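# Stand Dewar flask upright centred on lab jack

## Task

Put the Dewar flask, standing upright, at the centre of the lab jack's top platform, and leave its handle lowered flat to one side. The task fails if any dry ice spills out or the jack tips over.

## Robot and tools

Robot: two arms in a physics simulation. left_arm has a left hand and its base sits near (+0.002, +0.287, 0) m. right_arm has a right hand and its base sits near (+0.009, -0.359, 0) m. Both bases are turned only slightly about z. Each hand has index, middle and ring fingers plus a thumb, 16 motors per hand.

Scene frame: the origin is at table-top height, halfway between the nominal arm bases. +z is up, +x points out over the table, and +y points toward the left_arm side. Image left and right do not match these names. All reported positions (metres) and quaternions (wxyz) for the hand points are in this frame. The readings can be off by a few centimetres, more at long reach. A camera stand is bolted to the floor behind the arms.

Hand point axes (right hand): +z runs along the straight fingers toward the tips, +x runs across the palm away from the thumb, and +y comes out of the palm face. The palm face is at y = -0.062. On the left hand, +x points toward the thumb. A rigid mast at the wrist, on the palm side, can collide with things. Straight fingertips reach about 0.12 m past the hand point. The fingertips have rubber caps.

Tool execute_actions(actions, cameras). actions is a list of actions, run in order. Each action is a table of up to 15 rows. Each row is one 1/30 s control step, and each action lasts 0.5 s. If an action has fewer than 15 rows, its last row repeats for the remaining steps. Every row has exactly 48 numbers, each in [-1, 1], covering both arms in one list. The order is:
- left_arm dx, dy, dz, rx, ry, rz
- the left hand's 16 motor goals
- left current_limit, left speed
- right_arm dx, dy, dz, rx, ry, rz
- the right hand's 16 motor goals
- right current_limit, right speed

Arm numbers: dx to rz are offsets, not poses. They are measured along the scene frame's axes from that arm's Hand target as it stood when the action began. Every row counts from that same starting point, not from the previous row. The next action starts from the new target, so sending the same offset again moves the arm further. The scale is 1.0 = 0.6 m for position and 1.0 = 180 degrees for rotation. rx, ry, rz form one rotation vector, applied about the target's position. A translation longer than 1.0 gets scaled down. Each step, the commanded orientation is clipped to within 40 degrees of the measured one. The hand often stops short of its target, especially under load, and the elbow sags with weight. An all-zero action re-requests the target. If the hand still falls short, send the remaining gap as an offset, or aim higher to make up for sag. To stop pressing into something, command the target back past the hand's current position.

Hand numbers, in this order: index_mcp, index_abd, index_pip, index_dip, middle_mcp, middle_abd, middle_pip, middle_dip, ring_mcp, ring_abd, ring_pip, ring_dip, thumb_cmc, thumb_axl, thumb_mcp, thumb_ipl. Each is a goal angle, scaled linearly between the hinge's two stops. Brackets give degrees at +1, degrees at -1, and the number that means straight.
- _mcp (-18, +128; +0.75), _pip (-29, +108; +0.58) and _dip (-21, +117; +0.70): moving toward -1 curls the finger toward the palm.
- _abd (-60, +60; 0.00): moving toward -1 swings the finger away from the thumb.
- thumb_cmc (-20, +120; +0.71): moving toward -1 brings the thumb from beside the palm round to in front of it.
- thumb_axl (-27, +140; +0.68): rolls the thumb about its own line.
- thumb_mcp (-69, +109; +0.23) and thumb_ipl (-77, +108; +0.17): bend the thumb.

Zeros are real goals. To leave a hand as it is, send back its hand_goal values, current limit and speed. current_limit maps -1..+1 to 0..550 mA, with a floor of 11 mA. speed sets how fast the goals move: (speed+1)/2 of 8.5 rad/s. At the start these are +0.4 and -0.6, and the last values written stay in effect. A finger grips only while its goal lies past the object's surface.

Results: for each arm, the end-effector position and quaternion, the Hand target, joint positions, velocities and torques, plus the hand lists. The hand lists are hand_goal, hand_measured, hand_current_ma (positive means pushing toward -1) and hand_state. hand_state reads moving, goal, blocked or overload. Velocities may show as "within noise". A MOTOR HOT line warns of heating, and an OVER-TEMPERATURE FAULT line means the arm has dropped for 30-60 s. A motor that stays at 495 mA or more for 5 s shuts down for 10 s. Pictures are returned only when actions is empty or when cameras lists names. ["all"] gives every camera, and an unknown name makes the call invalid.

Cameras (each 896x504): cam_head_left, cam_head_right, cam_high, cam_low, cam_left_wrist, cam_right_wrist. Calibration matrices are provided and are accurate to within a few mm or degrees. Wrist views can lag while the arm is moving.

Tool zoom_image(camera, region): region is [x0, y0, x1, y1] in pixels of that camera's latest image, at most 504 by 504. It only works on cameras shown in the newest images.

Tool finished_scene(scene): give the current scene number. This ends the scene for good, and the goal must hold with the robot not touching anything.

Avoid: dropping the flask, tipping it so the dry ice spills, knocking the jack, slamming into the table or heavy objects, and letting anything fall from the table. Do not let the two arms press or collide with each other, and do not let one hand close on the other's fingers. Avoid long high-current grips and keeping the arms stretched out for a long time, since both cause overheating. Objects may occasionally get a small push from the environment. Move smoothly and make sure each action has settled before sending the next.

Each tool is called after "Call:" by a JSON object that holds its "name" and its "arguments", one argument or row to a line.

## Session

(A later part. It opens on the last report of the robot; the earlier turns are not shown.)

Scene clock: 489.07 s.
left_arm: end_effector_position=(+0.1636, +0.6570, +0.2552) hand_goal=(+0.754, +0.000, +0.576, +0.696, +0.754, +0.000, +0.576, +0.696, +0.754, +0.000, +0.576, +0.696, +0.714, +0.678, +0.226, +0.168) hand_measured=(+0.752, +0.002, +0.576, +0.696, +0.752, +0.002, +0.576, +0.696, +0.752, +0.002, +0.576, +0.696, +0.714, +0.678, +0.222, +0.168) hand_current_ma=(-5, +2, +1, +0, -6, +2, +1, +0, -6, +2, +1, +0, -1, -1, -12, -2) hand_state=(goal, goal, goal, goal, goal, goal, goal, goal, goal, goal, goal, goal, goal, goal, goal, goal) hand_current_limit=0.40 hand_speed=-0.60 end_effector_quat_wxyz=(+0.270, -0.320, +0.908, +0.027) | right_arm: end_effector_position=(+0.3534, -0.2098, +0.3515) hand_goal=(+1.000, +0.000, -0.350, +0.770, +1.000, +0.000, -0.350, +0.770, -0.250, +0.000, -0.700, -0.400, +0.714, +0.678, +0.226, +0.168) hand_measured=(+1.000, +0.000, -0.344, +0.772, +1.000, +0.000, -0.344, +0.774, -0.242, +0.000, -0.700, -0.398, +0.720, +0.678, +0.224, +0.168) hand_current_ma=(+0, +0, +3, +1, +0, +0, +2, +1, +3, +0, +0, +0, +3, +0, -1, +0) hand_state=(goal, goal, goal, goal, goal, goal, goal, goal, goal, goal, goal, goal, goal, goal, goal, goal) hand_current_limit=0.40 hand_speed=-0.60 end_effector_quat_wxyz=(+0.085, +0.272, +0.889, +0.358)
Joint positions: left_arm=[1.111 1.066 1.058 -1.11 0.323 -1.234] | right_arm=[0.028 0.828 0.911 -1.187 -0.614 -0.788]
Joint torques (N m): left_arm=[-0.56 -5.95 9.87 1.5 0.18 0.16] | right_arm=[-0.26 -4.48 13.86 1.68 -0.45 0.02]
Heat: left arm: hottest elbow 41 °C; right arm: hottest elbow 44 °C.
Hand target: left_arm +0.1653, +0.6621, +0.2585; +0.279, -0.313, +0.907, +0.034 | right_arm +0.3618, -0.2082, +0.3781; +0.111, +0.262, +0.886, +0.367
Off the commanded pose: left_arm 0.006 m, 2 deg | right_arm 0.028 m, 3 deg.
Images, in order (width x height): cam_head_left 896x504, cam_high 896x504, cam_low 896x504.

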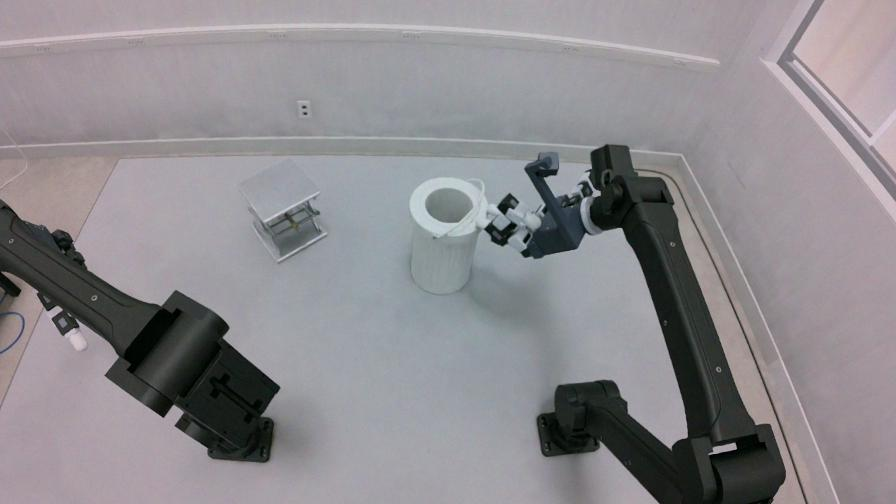

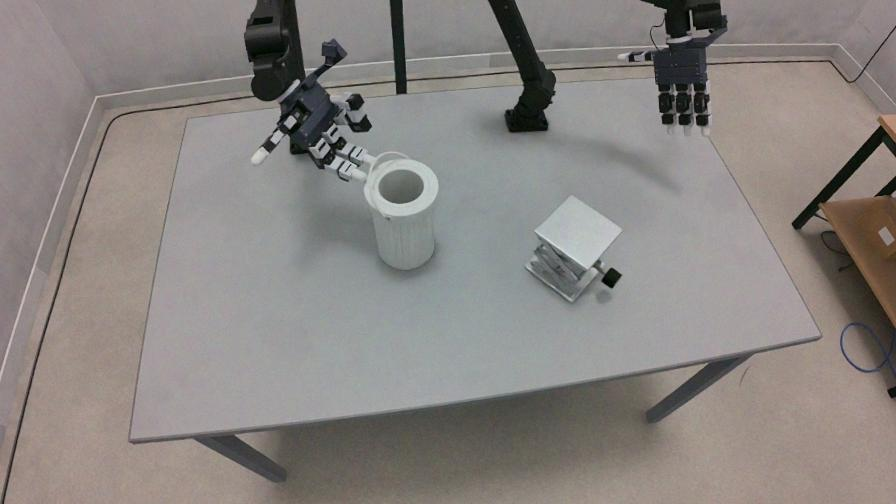

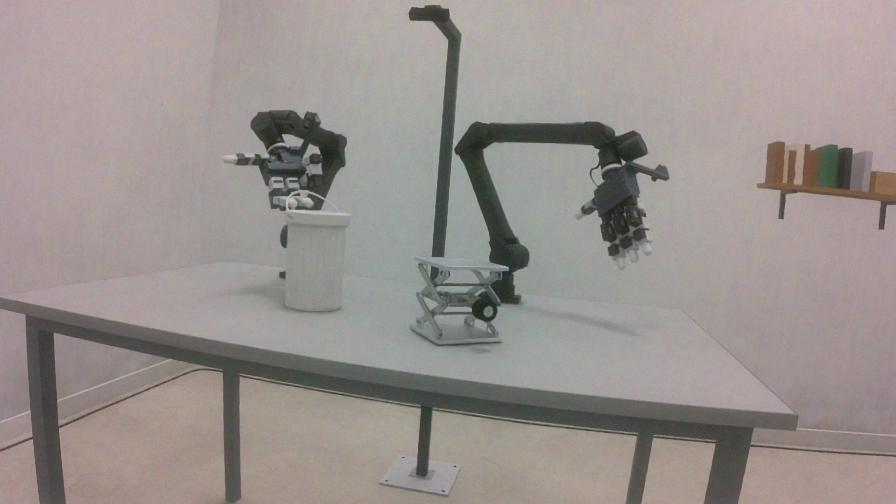

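Call:
{"name": "execute_actions", "arguments": {
  "actions": [
    [[0,0,0,0,0,0,0.754,0,0.576,0.696,0.754,0,0.576,0.696,0.754,0,0.576,0.696,0.714,0.678,0.226,0.168,0.4,-0.6,0.0,0,0.02,0,0,0,1,0,-0.35,0.77,1,0,-0.35,0.77,-0.25,0,-0.7,-0.4,0.714,0.678,0.226,0.168,0.4,-0.6]],
    [[0,0,0,0,0,0,0.754,0,0.576,0.696,0.754,0,0.576,0.696,0.754,0,0.576,0.696,0.714,0.678,0.226,0.168,0.4,-0.6,0.0174,0.0284,0,0,0,0,1,0,-0.35,0.77,1,0,-0.35,0.77,-0.25,0,-0.7,-0.4,0.714,0.678,0.226,0.168,0.4,-0.6]]
  ],
  "cameras": ["cam_low","cam_high","cam_head_left"]
}}

Call:
{"name": "zoom_image", "arguments": {
  "camera": "cam_low",
  "region": [230, 150, 360, 280]
}}

Call:
{"name": "zoom_image", "arguments": {
  "camera": "cam_head_left",
  "region": [400, 140, 580, 300]
}}

Call:
{"name": "zoom_image", "arguments": {
  "camera": "cam_high",
  "region": [310, 120, 440, 250]
}}

Scene clock: 503.93 s.
left_arm: end_effector_position=(+0.1636, +0.6570, +0.2552) hand_goal=(+0.754, +0.000, +0.576, +0.696, +0.754, +0.000, +0.576, +0.696, +0.754, +0.000, +0.576, +0.696, +0.714, +0.678, +0.226, +0.168) hand_measured=(+0.752, +0.002, +0.576, +0.696, +0.752, +0.002, +0.576, +0.696, +0.752, +0.002, +0.576, +0.696, +0.714, +0.678, +0.222, +0.168) hand_current_ma=(-5, +2, +1, +0, -6, +2, +1, +0, -6, +2, +1, +0, -1, -1, -12, -2) hand_state=(goal, goal, goal, goal, goal, goal, goal, goal, goal, goal, goal, goal, goal, goal, goal, goal) hand_current_limit=0.40 hand_speed=-0.60 end_effector_quat_wxyz=(+0.270, -0.320, +0.908, +0.027) | right_arm: end_effector_position=(+0.3628, -0.1941, +0.3576) hand_goal=(+1.000, +0.000, -0.350, +0.770, +1.000, +0.000, -0.350, +0.770, -0.250, +0.000, -0.700, -0.400, +0.714, +0.678, +0.226, +0.168) hand_measured=(+1.000, +0.000, -0.344, +0.772, +1.000, +0.000, -0.344, +0.774, -0.242, +0.000, -0.700, -0.398, +0.722, +0.678, +0.224, +0.168) hand_current_ma=(+0, +0, +2, +1, +0, +0, +2, +1, +3, +0, +0, +0, +3, +0, -1, +0) hand_state=(goal, goal, goal, goal, goal, goal, goal, goal, goal, goal, goal, goal, goal, goal, goal, goal) hand_current_limit=0.40 hand_speed=-0.60 end_effector_quat_wxyz=(+0.082, +0.274, +0.890, +0.354)
Joint positions: left_arm=[1.111 1.066 1.058 -1.11 0.323 -1.234] | right_arm=[0.094 0.855 0.942 -1.16 -0.579 -0.719]
Joint torques (N m): left_arm=[-0.62 -5.89 9.84 1.52 0.18 0.16] | right_arm=[-0.56 -4.6 14.75 1.78 -0.4 0.03]
Heat: left arm: hottest elbow 41 °C; right arm: hottest elbow 45 °C.
Hand target: left_arm +0.1653, +0.6621, +0.2585; +0.279, -0.313, +0.907, +0.034 | right_arm +0.3722, -0.1912, +0.3901; +0.111, +0.262, +0.886, +0.367
Off the commanded pose: left_arm 0.006 m, 2 deg | right_arm 0.034 m, 4 deg.
Images, in order (width x height): cam_head_left 896x504, cam_high 896x504, cam_low 896x504.

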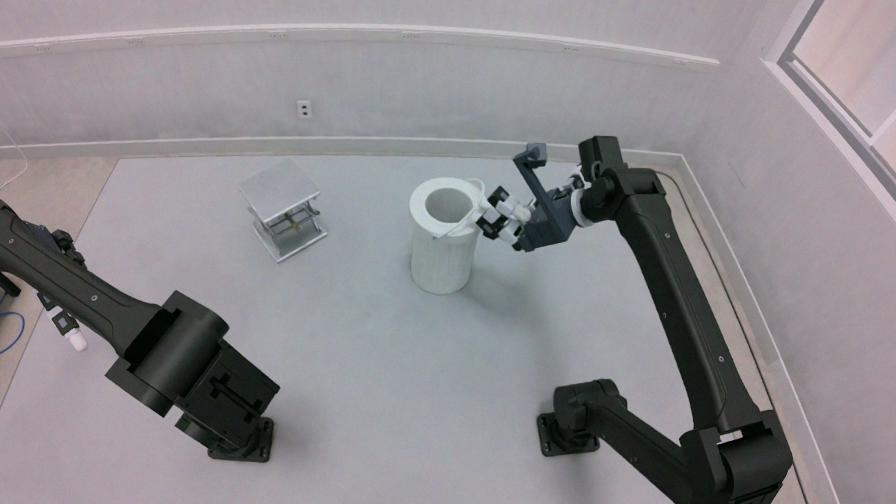

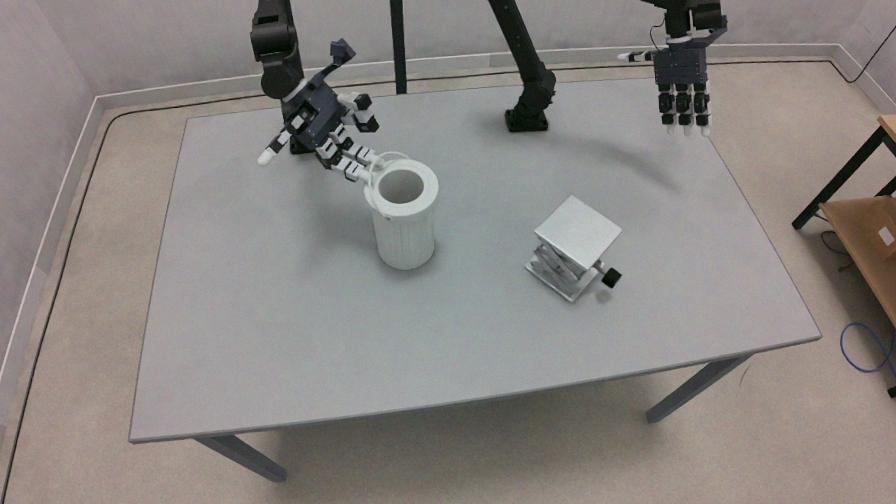

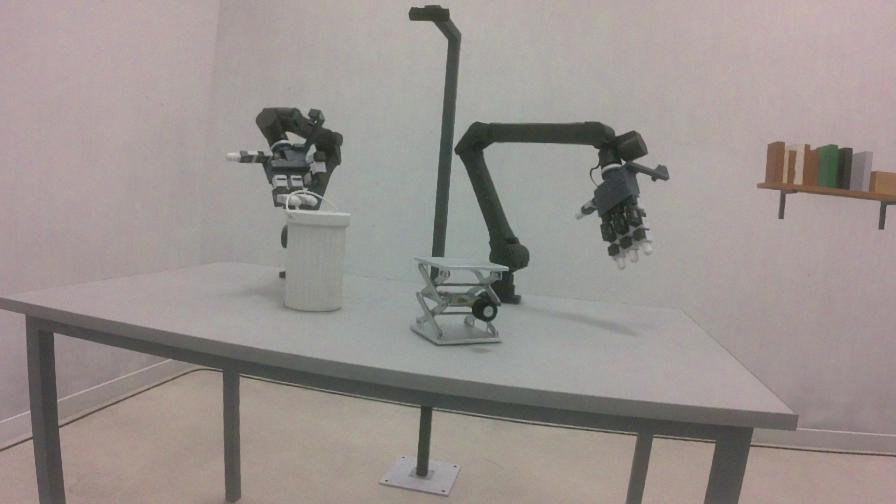

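Scaled by 3.877.

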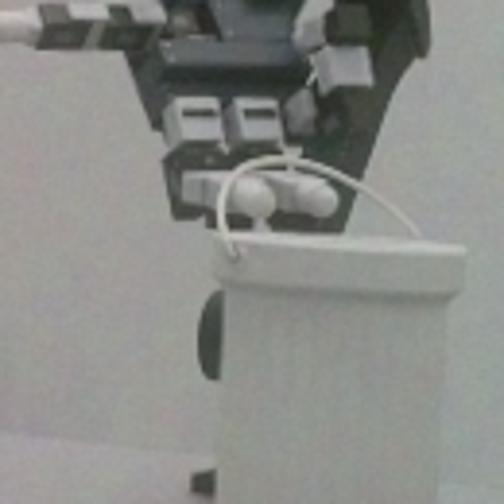

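Scaled by 2.800.

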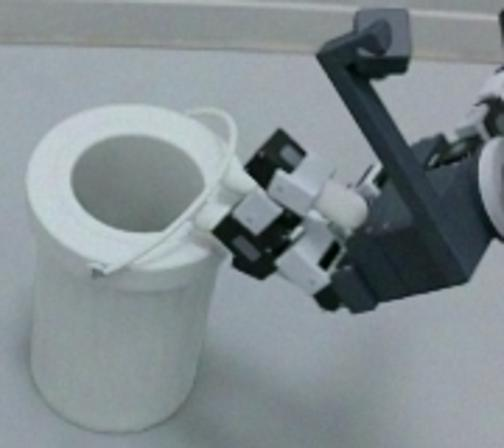

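Scaled by 3.877.

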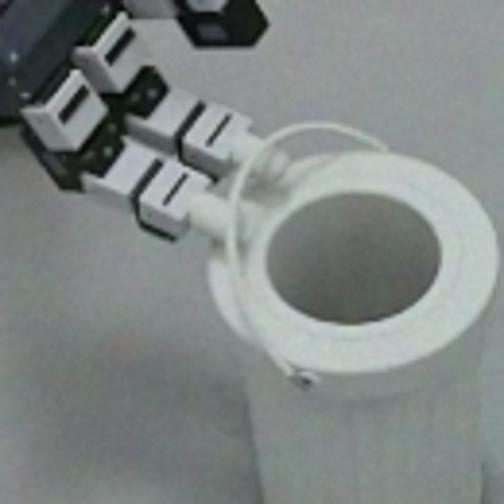

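Call:
{"name": "execute_actions", "arguments": {
  "actions": [
    [[0,0,0,0,0,0,0.754,0,0.576,0.696,0.754,0,0.576,0.696,0.754,0,0.576,0.696,0.714,0.678,0.226,0.168,0.4,-0.6,0.0218,0.0355,0.005,0,0,0,1,0,-0.35,0.77,1,0,-0.35,0.77,-0.25,0,-0.7,-0.4,0.714,0.678,0.226,0.168,0.4,-0.6]]
  ],
  "cameras": ["cam_low","cam_high","cam_head_left"]
}}

Call:
{"name": "zoom_image", "arguments": {
  "camera": "cam_low",
  "region": [230, 150, 360, 280]
}}

Call:
{"name": "zoom_image", "arguments": {
  "camera": "cam_head_left",
  "region": [400, 140, 580, 300]
}}

Call:
{"name": "zoom_image", "arguments": {
  "camera": "cam_high",
  "region": [310, 120, 440, 250]
}}

Scene clock: 512.40 s.
left_arm: end_effector_position=(+0.1636, +0.6570, +0.2552) hand_goal=(+0.754, +0.000, +0.576, +0.696, +0.754, +0.000, +0.576, +0.696, +0.754, +0.000, +0.576, +0.696, +0.714, +0.678, +0.226, +0.168) hand_measured=(+0.752, +0.002, +0.576, +0.696, +0.752, +0.002, +0.576, +0.696, +0.752, +0.002, +0.576, +0.696, +0.714, +0.678, +0.222, +0.168) hand_current_ma=(-5, +2, +1, +0, -6, +2, +1, +0, -6, +2, +1, +0, -1, -1, -12, -2) hand_state=(goal, goal, goal, goal, goal, goal, goal, goal, goal, goal, goal, goal, goal, goal, goal, goal) hand_current_limit=0.40 hand_speed=-0.60 end_effector_quat_wxyz=(+0.270, -0.320, +0.908, +0.027) | right_arm: end_effector_position=(+0.3750, -0.1734, +0.3599) hand_goal=(+1.000, +0.000, -0.350, +0.770, +1.000, +0.000, -0.350, +0.770, -0.250, +0.000, -0.700, -0.400, +0.714, +0.678, +0.226, +0.168) hand_measured=(+1.000, +0.000, -0.344, +0.772, +1.000, +0.000, -0.344, +0.774, -0.242, +0.000, -0.700, -0.398, +0.722, +0.678, +0.224, +0.168) hand_current_ma=(+0, +0, +2, +1, +0, +0, +2, +1, +3, +0, +0, +0, +4, +0, -1, +0) hand_state=(goal, goal, goal, goal, goal, goal, goal, goal, goal, goal, goal, goal, goal, goal, goal, goal) hand_current_limit=0.40 hand_speed=-0.60 end_effector_quat_wxyz=(+0.083, +0.273, +0.892, +0.351)
Joint positions: left_arm=[1.111 1.066 1.058 -1.11 0.323 -1.234] | right_arm=[0.171 0.892 0.965 -1.108 -0.536 -0.646]
Joint torques (N m): left_arm=[-0.5 -5.95 9.89 1.52 0.19 0.15] | right_arm=[-0.73 -5.25 14.76 1.95 -0.37 0.01]
Heat: left arm: hottest elbow 41 °C; right arm: hottest elbow 45 °C.
Hand target: left_arm +0.1653, +0.6621, +0.2585; +0.279, -0.313, +0.907, +0.034 | right_arm +0.3853, -0.1699, +0.3931; +0.111, +0.262, +0.886, +0.367
Off the commanded pose: left_arm 0.006 m, 2 deg | right_arm 0.035 m, 4 deg.
Images, in order (width x height): cam_head_left 896x504, cam_high 896x504, cam_low 896x504.

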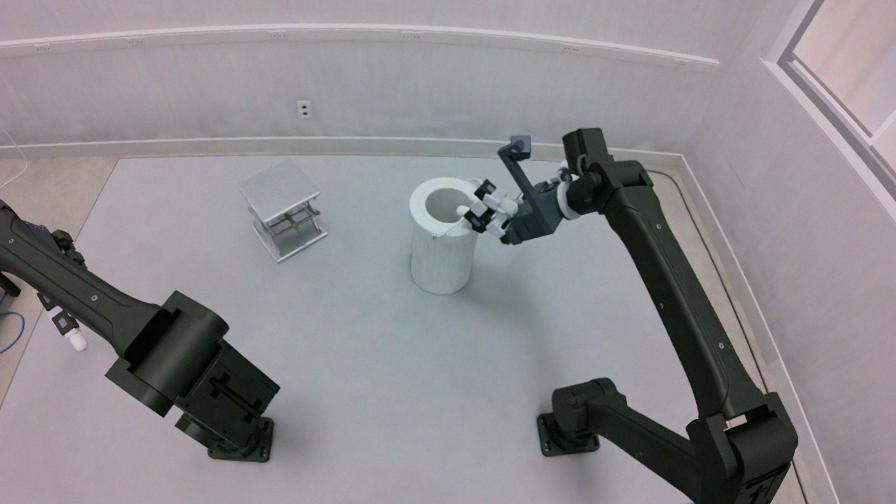

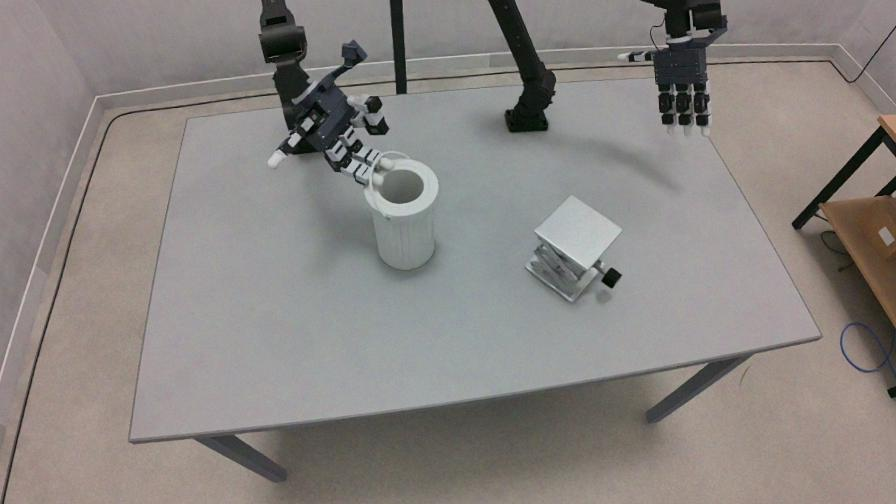

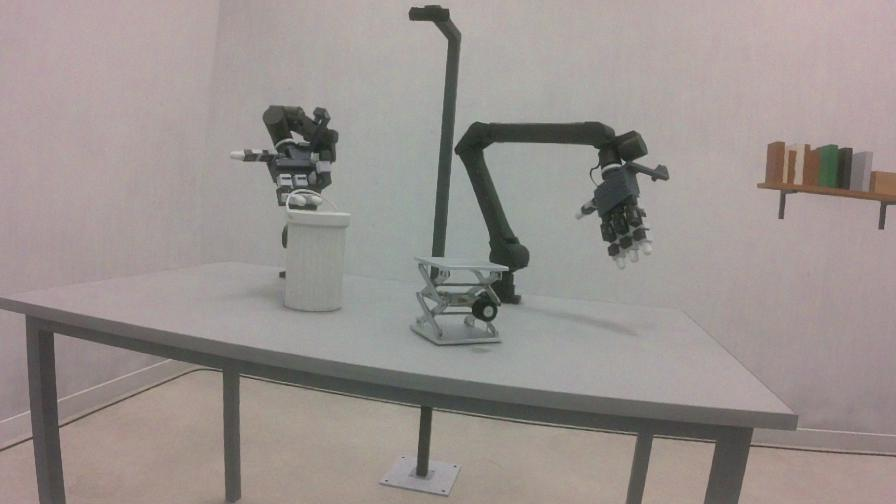

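Scaled by 3.877.

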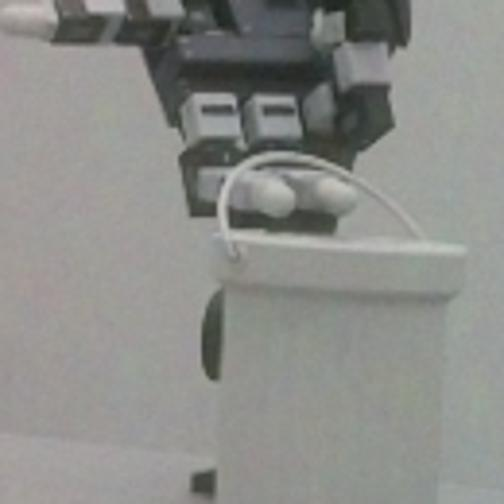

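Scaled by 2.800.

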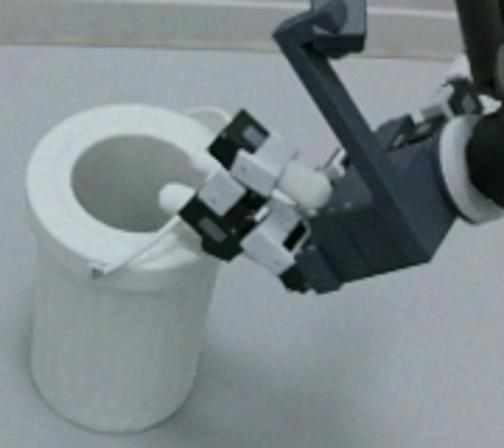

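Scaled by 3.877.

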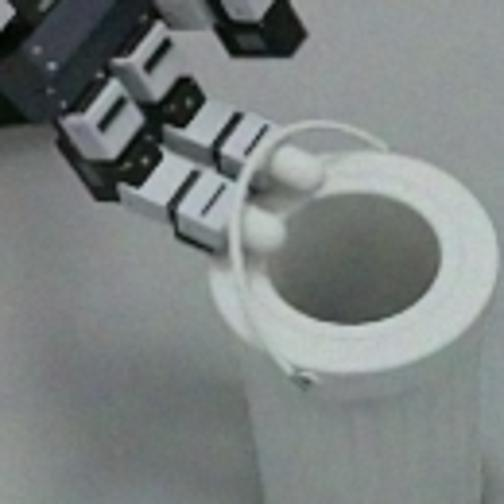

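Call:
{"name": "execute_actions", "arguments": {
  "actions": [
    [[0,0,0,0,0,0,0.754,0,0.576,0.696,0.754,0,0.576,0.696,0.754,0,0.576,0.696,0.714,0.678,0.226,0.168,0.4,-0.6,0.0218,0.0355,-0.003,0,0,0,1,0,-0.35,0.77,1,0,-0.35,0.77,-0.25,0,-0.7,-0.4,0.714,0.678,0.226,0.168,0.4,-0.6]]
  ],
  "cameras": ["cam_low","cam_high","cam_head_left"]
}}

Call:
{"name": "zoom_image", "arguments": {
  "camera": "cam_low",
  "region": [230, 150, 360, 280]
}}

Call:
{"name": "zoom_image", "arguments": {
  "camera": "cam_high",
  "region": [310, 120, 440, 250]
}}

Scene clock: 526.77 s.
left_arm: end_effector_position=(+0.1636, +0.6570, +0.2552) hand_goal=(+0.754, +0.000, +0.576, +0.696, +0.754, +0.000, +0.576, +0.696, +0.754, +0.000, +0.576, +0.696, +0.714, +0.678, +0.226, +0.168) hand_measured=(+0.752, +0.002, +0.576, +0.696, +0.752, +0.002, +0.576, +0.696, +0.752, +0.002, +0.576, +0.696, +0.714, +0.678, +0.222, +0.168) hand_current_ma=(-5, +2, +1, +0, -6, +2, +1, +0, -6, +2, +1, +0, -1, -1, -12, -2) hand_state=(goal, goal, goal, goal, goal, goal, goal, goal, goal, goal, goal, goal, goal, goal, goal, goal) hand_current_limit=0.40 hand_speed=-0.60 end_effector_quat_wxyz=(+0.270, -0.320, +0.908, +0.027) | right_arm: end_effector_position=(+0.3882, -0.1530, +0.3576) hand_goal=(+1.000, +0.000, -0.350, +0.770, +1.000, +0.000, -0.350, +0.770, -0.250, +0.000, -0.700, -0.400, +0.714, +0.678, +0.226, +0.168) hand_measured=(+0.996, +0.002, -0.352, +0.772, +1.000, +0.000, -0.344, +0.772, -0.242, +0.000, -0.700, -0.398, +0.722, +0.678, +0.224, +0.168) hand_current_ma=(-1, +0, +0, +1, +0, +0, +2, +1, +3, +0, +0, +0, +4, +0, -1, +0) hand_state=(goal, goal, goal, goal, goal, goal, goal, goal, goal, goal, goal, goal, goal, goal, goal, goal) hand_current_limit=0.40 hand_speed=-0.60 end_effector_quat_wxyz=(+0.087, +0.269, +0.893, +0.349)
Joint positions: left_arm=[1.111 1.066 1.058 -1.11 0.323 -1.234] | right_arm=[0.235 0.935 0.979 -1.046 -0.498 -0.593]
Joint torques (N m): left_arm=[-0.5 -5.71 9.88 1.52 0.19 0.15] | right_arm=[-0.62 -5.89 14.93 1.77 -0.32 0.04]
Heat: left arm: hottest elbow 41 °C; right arm: hottest elbow 45 °C.
Hand target: left_arm +0.1653, +0.6621, +0.2585; +0.279, -0.313, +0.907, +0.034 | right_arm +0.3984, -0.1486, +0.3913; +0.111, +0.262, +0.886, +0.367
Off the commanded pose: left_arm 0.006 m, 2 deg | right_arm 0.036 m, 4 deg.
Images, in order (width x height): cam_head_left 896x504, cam_high 896x504, cam_low 896x504.

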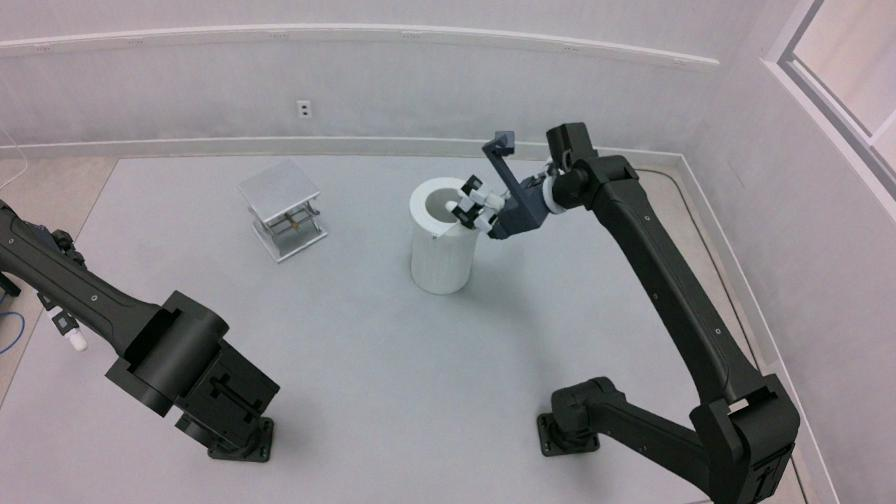

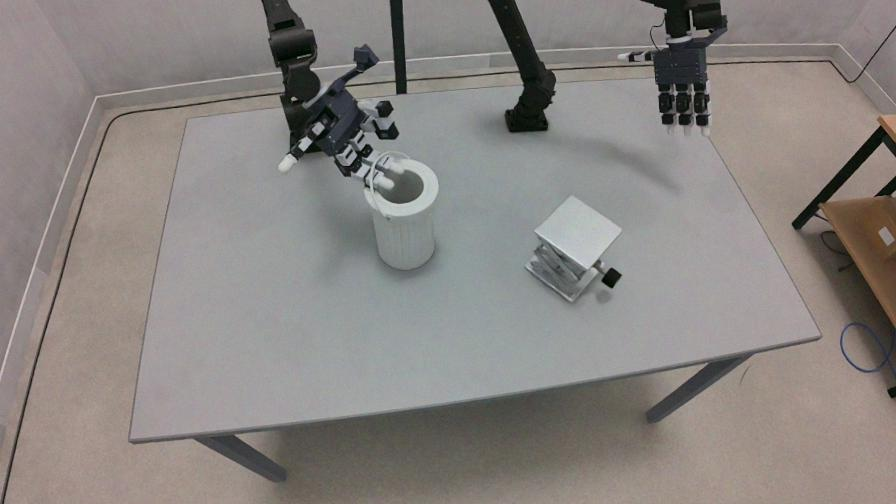

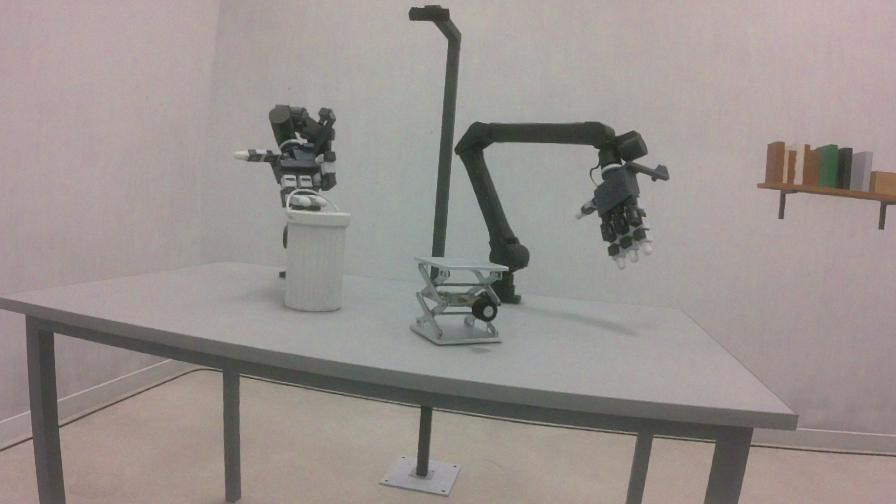

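Scaled by 3.877.

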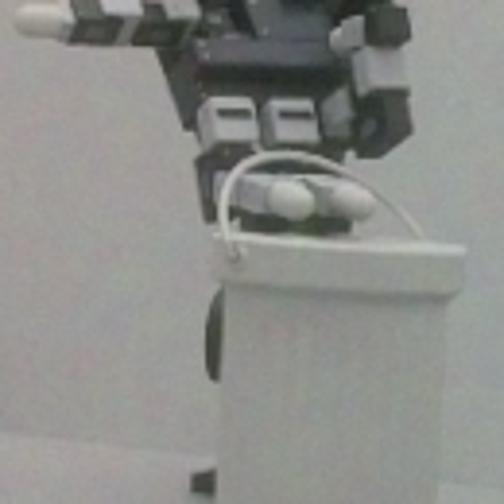

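Scaled by 3.877.

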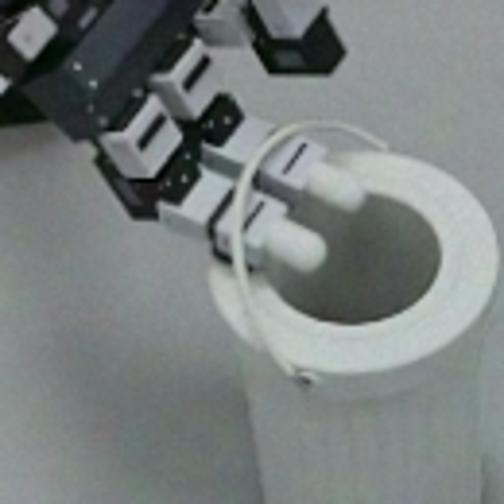

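Call:
{"name": "execute_actions", "arguments": {
  "actions": [
    [[0,0,0,0,0,0,0.754,0,0.576,0.696,0.754,0,0.576,0.696,0.754,0,0.576,0.696,0.714,0.678,0.226,0.168,0.4,-0.6,0.0257,0.0235,-0.007,0,0,0,1,0,-0.35,0.77,1,0,-0.35,0.77,-0.25,0,-0.7,-0.4,0.714,0.678,0.226,0.168,0.4,-0.6]]
  ],
  "cameras": ["cam_low","cam_high","cam_head_left"]
}}

Call:
{"name": "zoom_image", "arguments": {
  "camera": "cam_low",
  "region": [230, 150, 360, 280]
}}

Call:
{"name": "zoom_image", "arguments": {
  "camera": "cam_high",
  "region": [310, 120, 440, 250]
}}

Scene clock: 535.23 s.
left_arm: end_effector_position=(+0.1636, +0.6570, +0.2552) hand_goal=(+0.754, +0.000, +0.576, +0.696, +0.754, +0.000, +0.576, +0.696, +0.754, +0.000, +0.576, +0.696, +0.714, +0.678, +0.226, +0.168) hand_measured=(+0.752, +0.002, +0.576, +0.696, +0.752, +0.002, +0.576, +0.696, +0.752, +0.002, +0.576, +0.696, +0.714, +0.678, +0.222, +0.168) hand_current_ma=(-5, +2, +1, +0, -6, +2, +1, +0, -6, +2, +1, +0, -1, -1, -12, -2) hand_state=(goal, goal, goal, goal, goal, goal, goal, goal, goal, goal, goal, goal, goal, goal, goal, goal) hand_current_limit=0.40 hand_speed=-0.60 end_effector_quat_wxyz=(+0.270, -0.320, +0.908, +0.027) | right_arm: end_effector_position=(+0.4061, -0.1435, +0.3589) hand_goal=(+1.000, +0.000, -0.350, +0.770, +1.000, +0.000, -0.350, +0.770, -0.250, +0.000, -0.700, -0.400, +0.714, +0.678, +0.226, +0.168) hand_measured=(+0.996, +0.000, -0.354, +0.772, +1.000, +0.000, -0.344, +0.772, -0.242, +0.000, -0.700, -0.398, +0.722, +0.678, +0.224, +0.168) hand_current_ma=(-1, +0, -1, +1, +0, +0, +2, +1, +3, +0, +0, +0, +4, +0, -1, +0) hand_state=(goal, goal, goal, goal, goal, goal, goal, goal, goal, goal, goal, goal, goal, goal, goal, goal) hand_current_limit=0.40 hand_speed=-0.60 end_effector_quat_wxyz=(+0.093, +0.274, +0.890, +0.352)
Joint positions: left_arm=[1.111 1.066 1.058 -1.11 0.323 -1.234] | right_arm=[0.258 0.98 1 -0.996 -0.479 -0.557]
Joint torques (N m): left_arm=[-0.56 -5.83 9.88 1.48 0.19 0.15] | right_arm=[0.21 -6.3 14.63 1.85 -0.29 0.03]
Heat: left arm: hottest elbow 41 °C; right arm: hottest elbow 46 °C.
Hand target: left_arm +0.1653, +0.6621, +0.2585; +0.279, -0.313, +0.907, +0.034 | right_arm +0.4138, -0.1345, +0.3871; +0.111, +0.262, +0.886, +0.367
Off the commanded pose: left_arm 0.006 m, 2 deg | right_arm 0.031 m, 3 deg.
Images, in order (width x height): cam_head_left 896x504, cam_high 896x504, cam_low 896x504.

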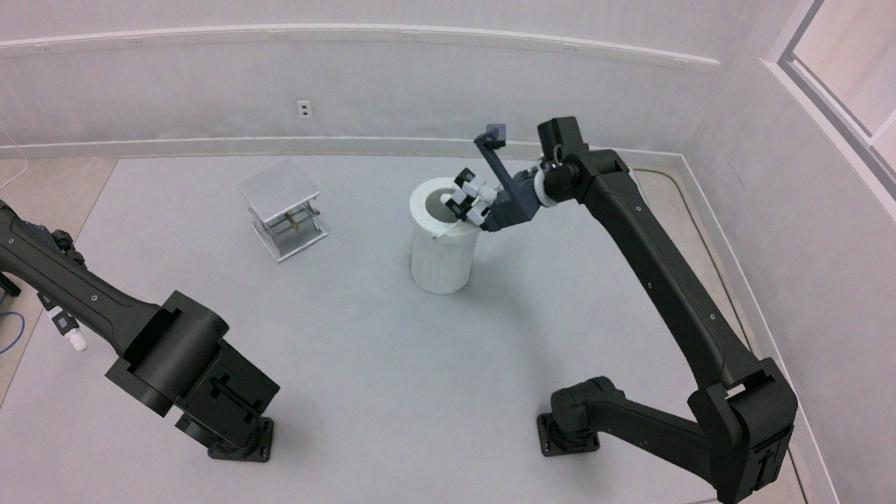

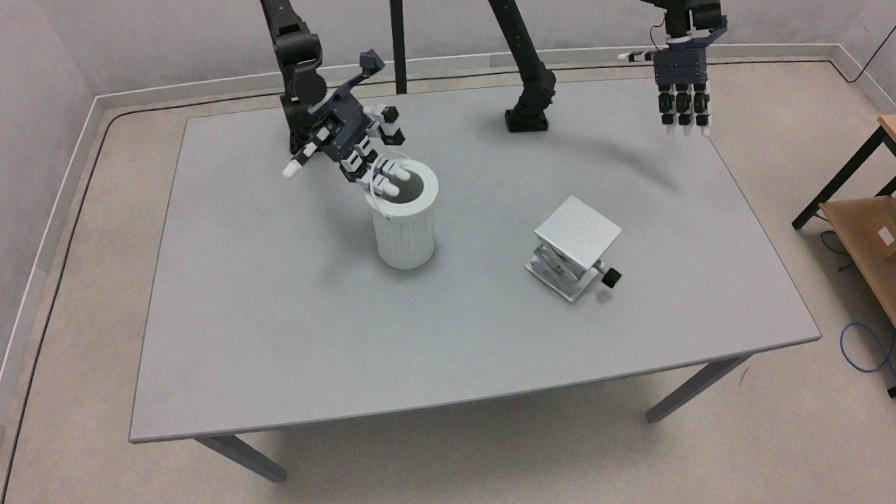

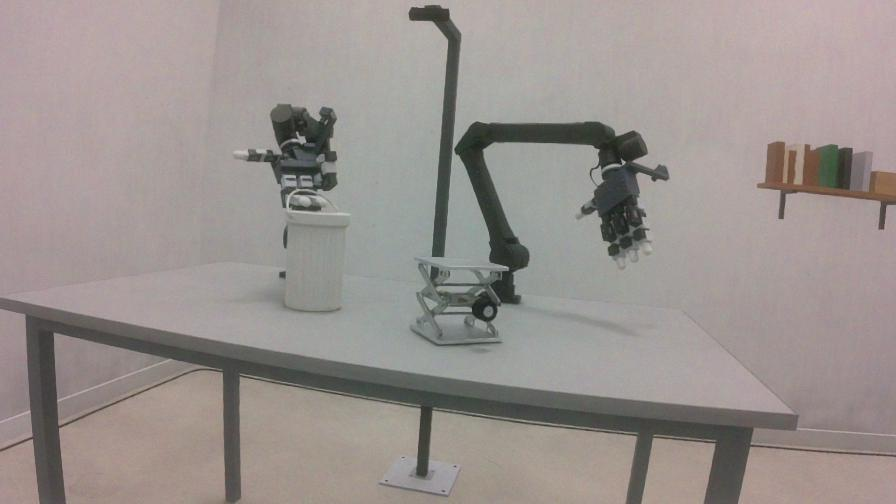

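Scaled by 3.877.

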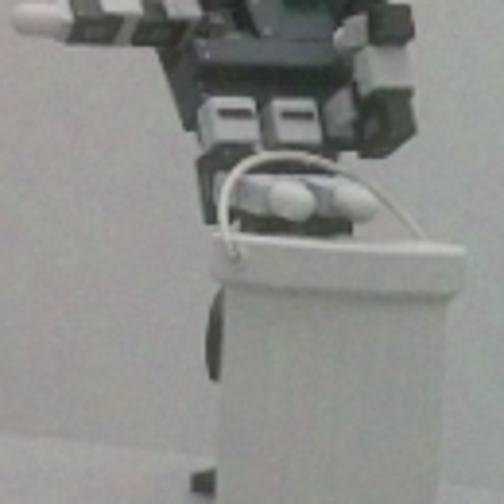

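Scaled by 3.877.

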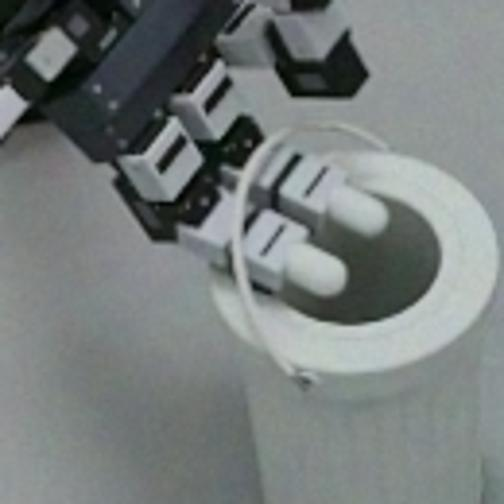

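Call:
{"name": "execute_actions", "arguments": {
  "actions": [
    [[0,0,0,0,0,0,0.754,0,0.576,0.696,0.754,0,0.576,0.696,0.754,0,0.576,0.696,0.714,0.678,0.226,0.168,0.4,-0.6,0.0174,0.0284,0,0,0,0,1,0,-0.35,0.77,1,0,-0.35,0.77,-0.25,0,-0.7,-0.4,0.714,0.678,0.226,0.168,0.4,-0.6]]
  ],
  "cameras": ["cam_low","cam_high","cam_head_left"]
}}

Call:
{"name": "zoom_image", "arguments": {
  "camera": "cam_low",
  "region": [230, 150, 360, 280]
}}

Call:
{"name": "zoom_image", "arguments": {
  "camera": "cam_high",
  "region": [310, 120, 440, 250]
}}

Scene clock: 542.70 s.
left_arm: end_effector_position=(+0.1636, +0.6570, +0.2552) hand_goal=(+0.754, +0.000, +0.576, +0.696, +0.754, +0.000, +0.576, +0.696, +0.754, +0.000, +0.576, +0.696, +0.714, +0.678, +0.226, +0.168) hand_measured=(+0.752, +0.002, +0.576, +0.696, +0.752, +0.002, +0.576, +0.696, +0.752, +0.002, +0.576, +0.696, +0.714, +0.678, +0.222, +0.168) hand_current_ma=(-5, +2, +1, +0, -6, +2, +1, +0, -6, +2, +1, +0, -1, -1, -12, -2) hand_state=(goal, goal, goal, goal, goal, goal, goal, goal, goal, goal, goal, goal, goal, goal, goal, goal) hand_current_limit=0.40 hand_speed=-0.60 end_effector_quat_wxyz=(+0.270, -0.320, +0.908, +0.027) | right_arm: end_effector_position=(+0.4130, -0.1242, +0.3576) hand_goal=(+1.000, +0.000, -0.350, +0.770, +1.000, +0.000, -0.350, +0.770, -0.250, +0.000, -0.700, -0.400, +0.714, +0.678, +0.226, +0.168) hand_measured=(+0.996, +0.000, -0.352, +0.772, +1.000, +0.000, -0.344, +0.772, -0.242, +0.000, -0.700, -0.398, +0.722, +0.678, +0.224, +0.168) hand_current_ma=(-1, +0, +0, +1, +0, +0, +2, +1, +3, +0, +0, +0, +4, +0, -1, +0) hand_state=(goal, goal, goal, goal, goal, goal, goal, goal, goal, goal, goal, goal, goal, goal, goal, goal) hand_current_limit=0.40 hand_speed=-0.60 end_effector_quat_wxyz=(+0.093, +0.267, +0.893, +0.350)
Joint positions: left_arm=[1.111 1.066 1.058 -1.11 0.323 -1.234] | right_arm=[0.309 1.015 1.019 -0.965 -0.452 -0.527]
Joint torques (N m): left_arm=[-0.73 -5.95 9.87 1.52 0.19 0.15] | right_arm=[-0.32 -6.59 14.83 1.96 -0.29 0.09]
Heat: left arm: hottest elbow 41 °C; right arm: hottest elbow 45 °C.
Hand target: left_arm +0.1653, +0.6621, +0.2585; +0.279, -0.313, +0.907, +0.034 | right_arm +0.4242, -0.1174, +0.3871; +0.111, +0.262, +0.886, +0.367
Off the commanded pose: left_arm 0.006 m, 2 deg | right_arm 0.032 m, 3 deg.
Images, in order (width x height): cam_head_left 896x504, cam_high 896x504, cam_low 896x504.

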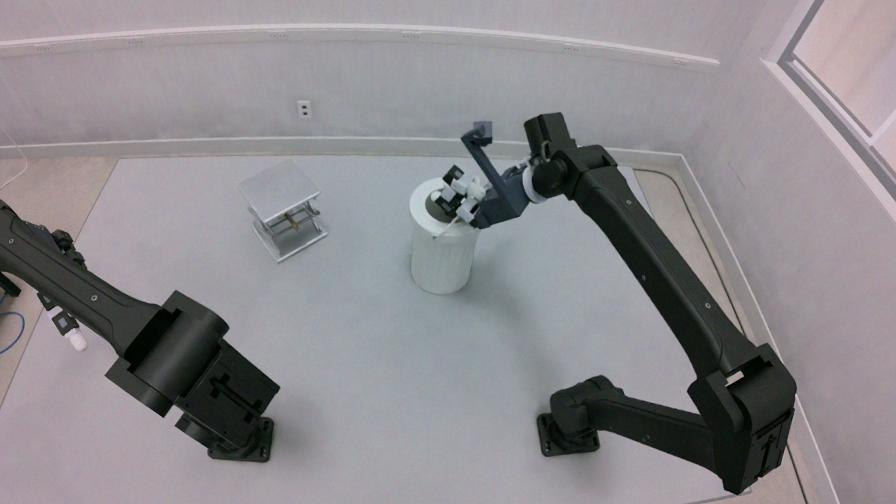

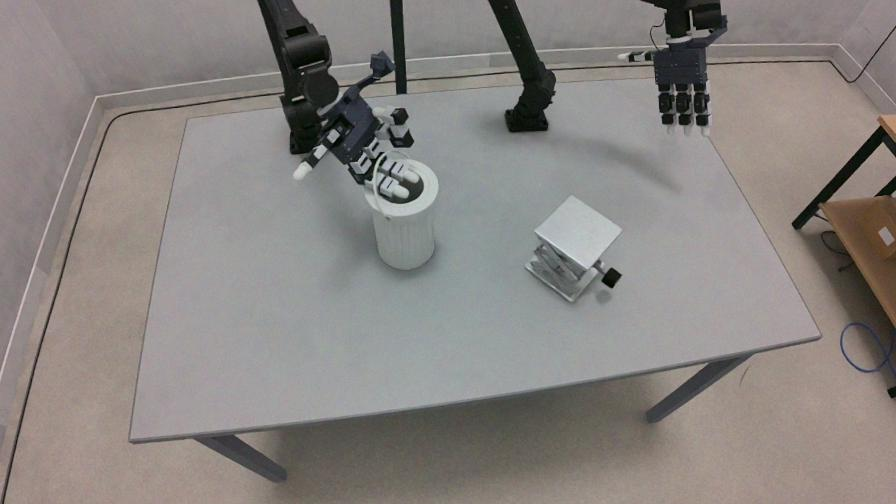

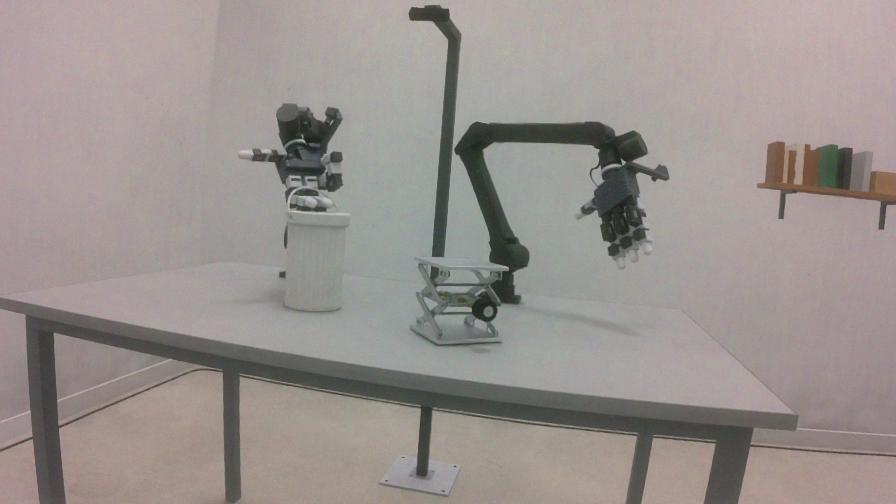

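Scaled by 3.877.

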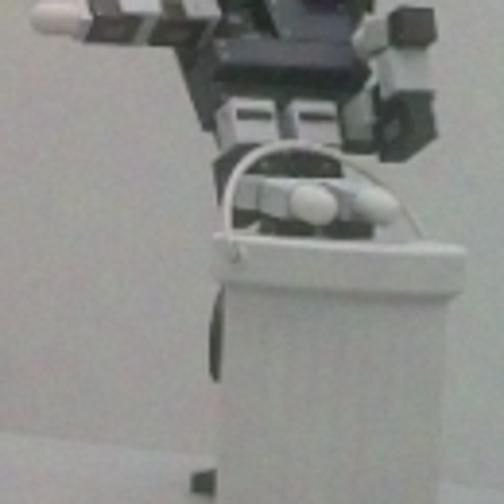

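Scaled by 3.877.

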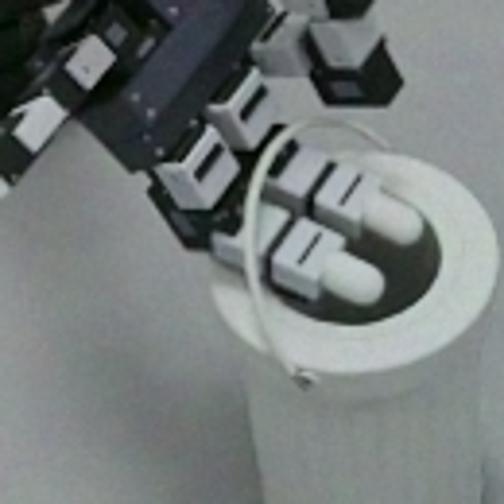

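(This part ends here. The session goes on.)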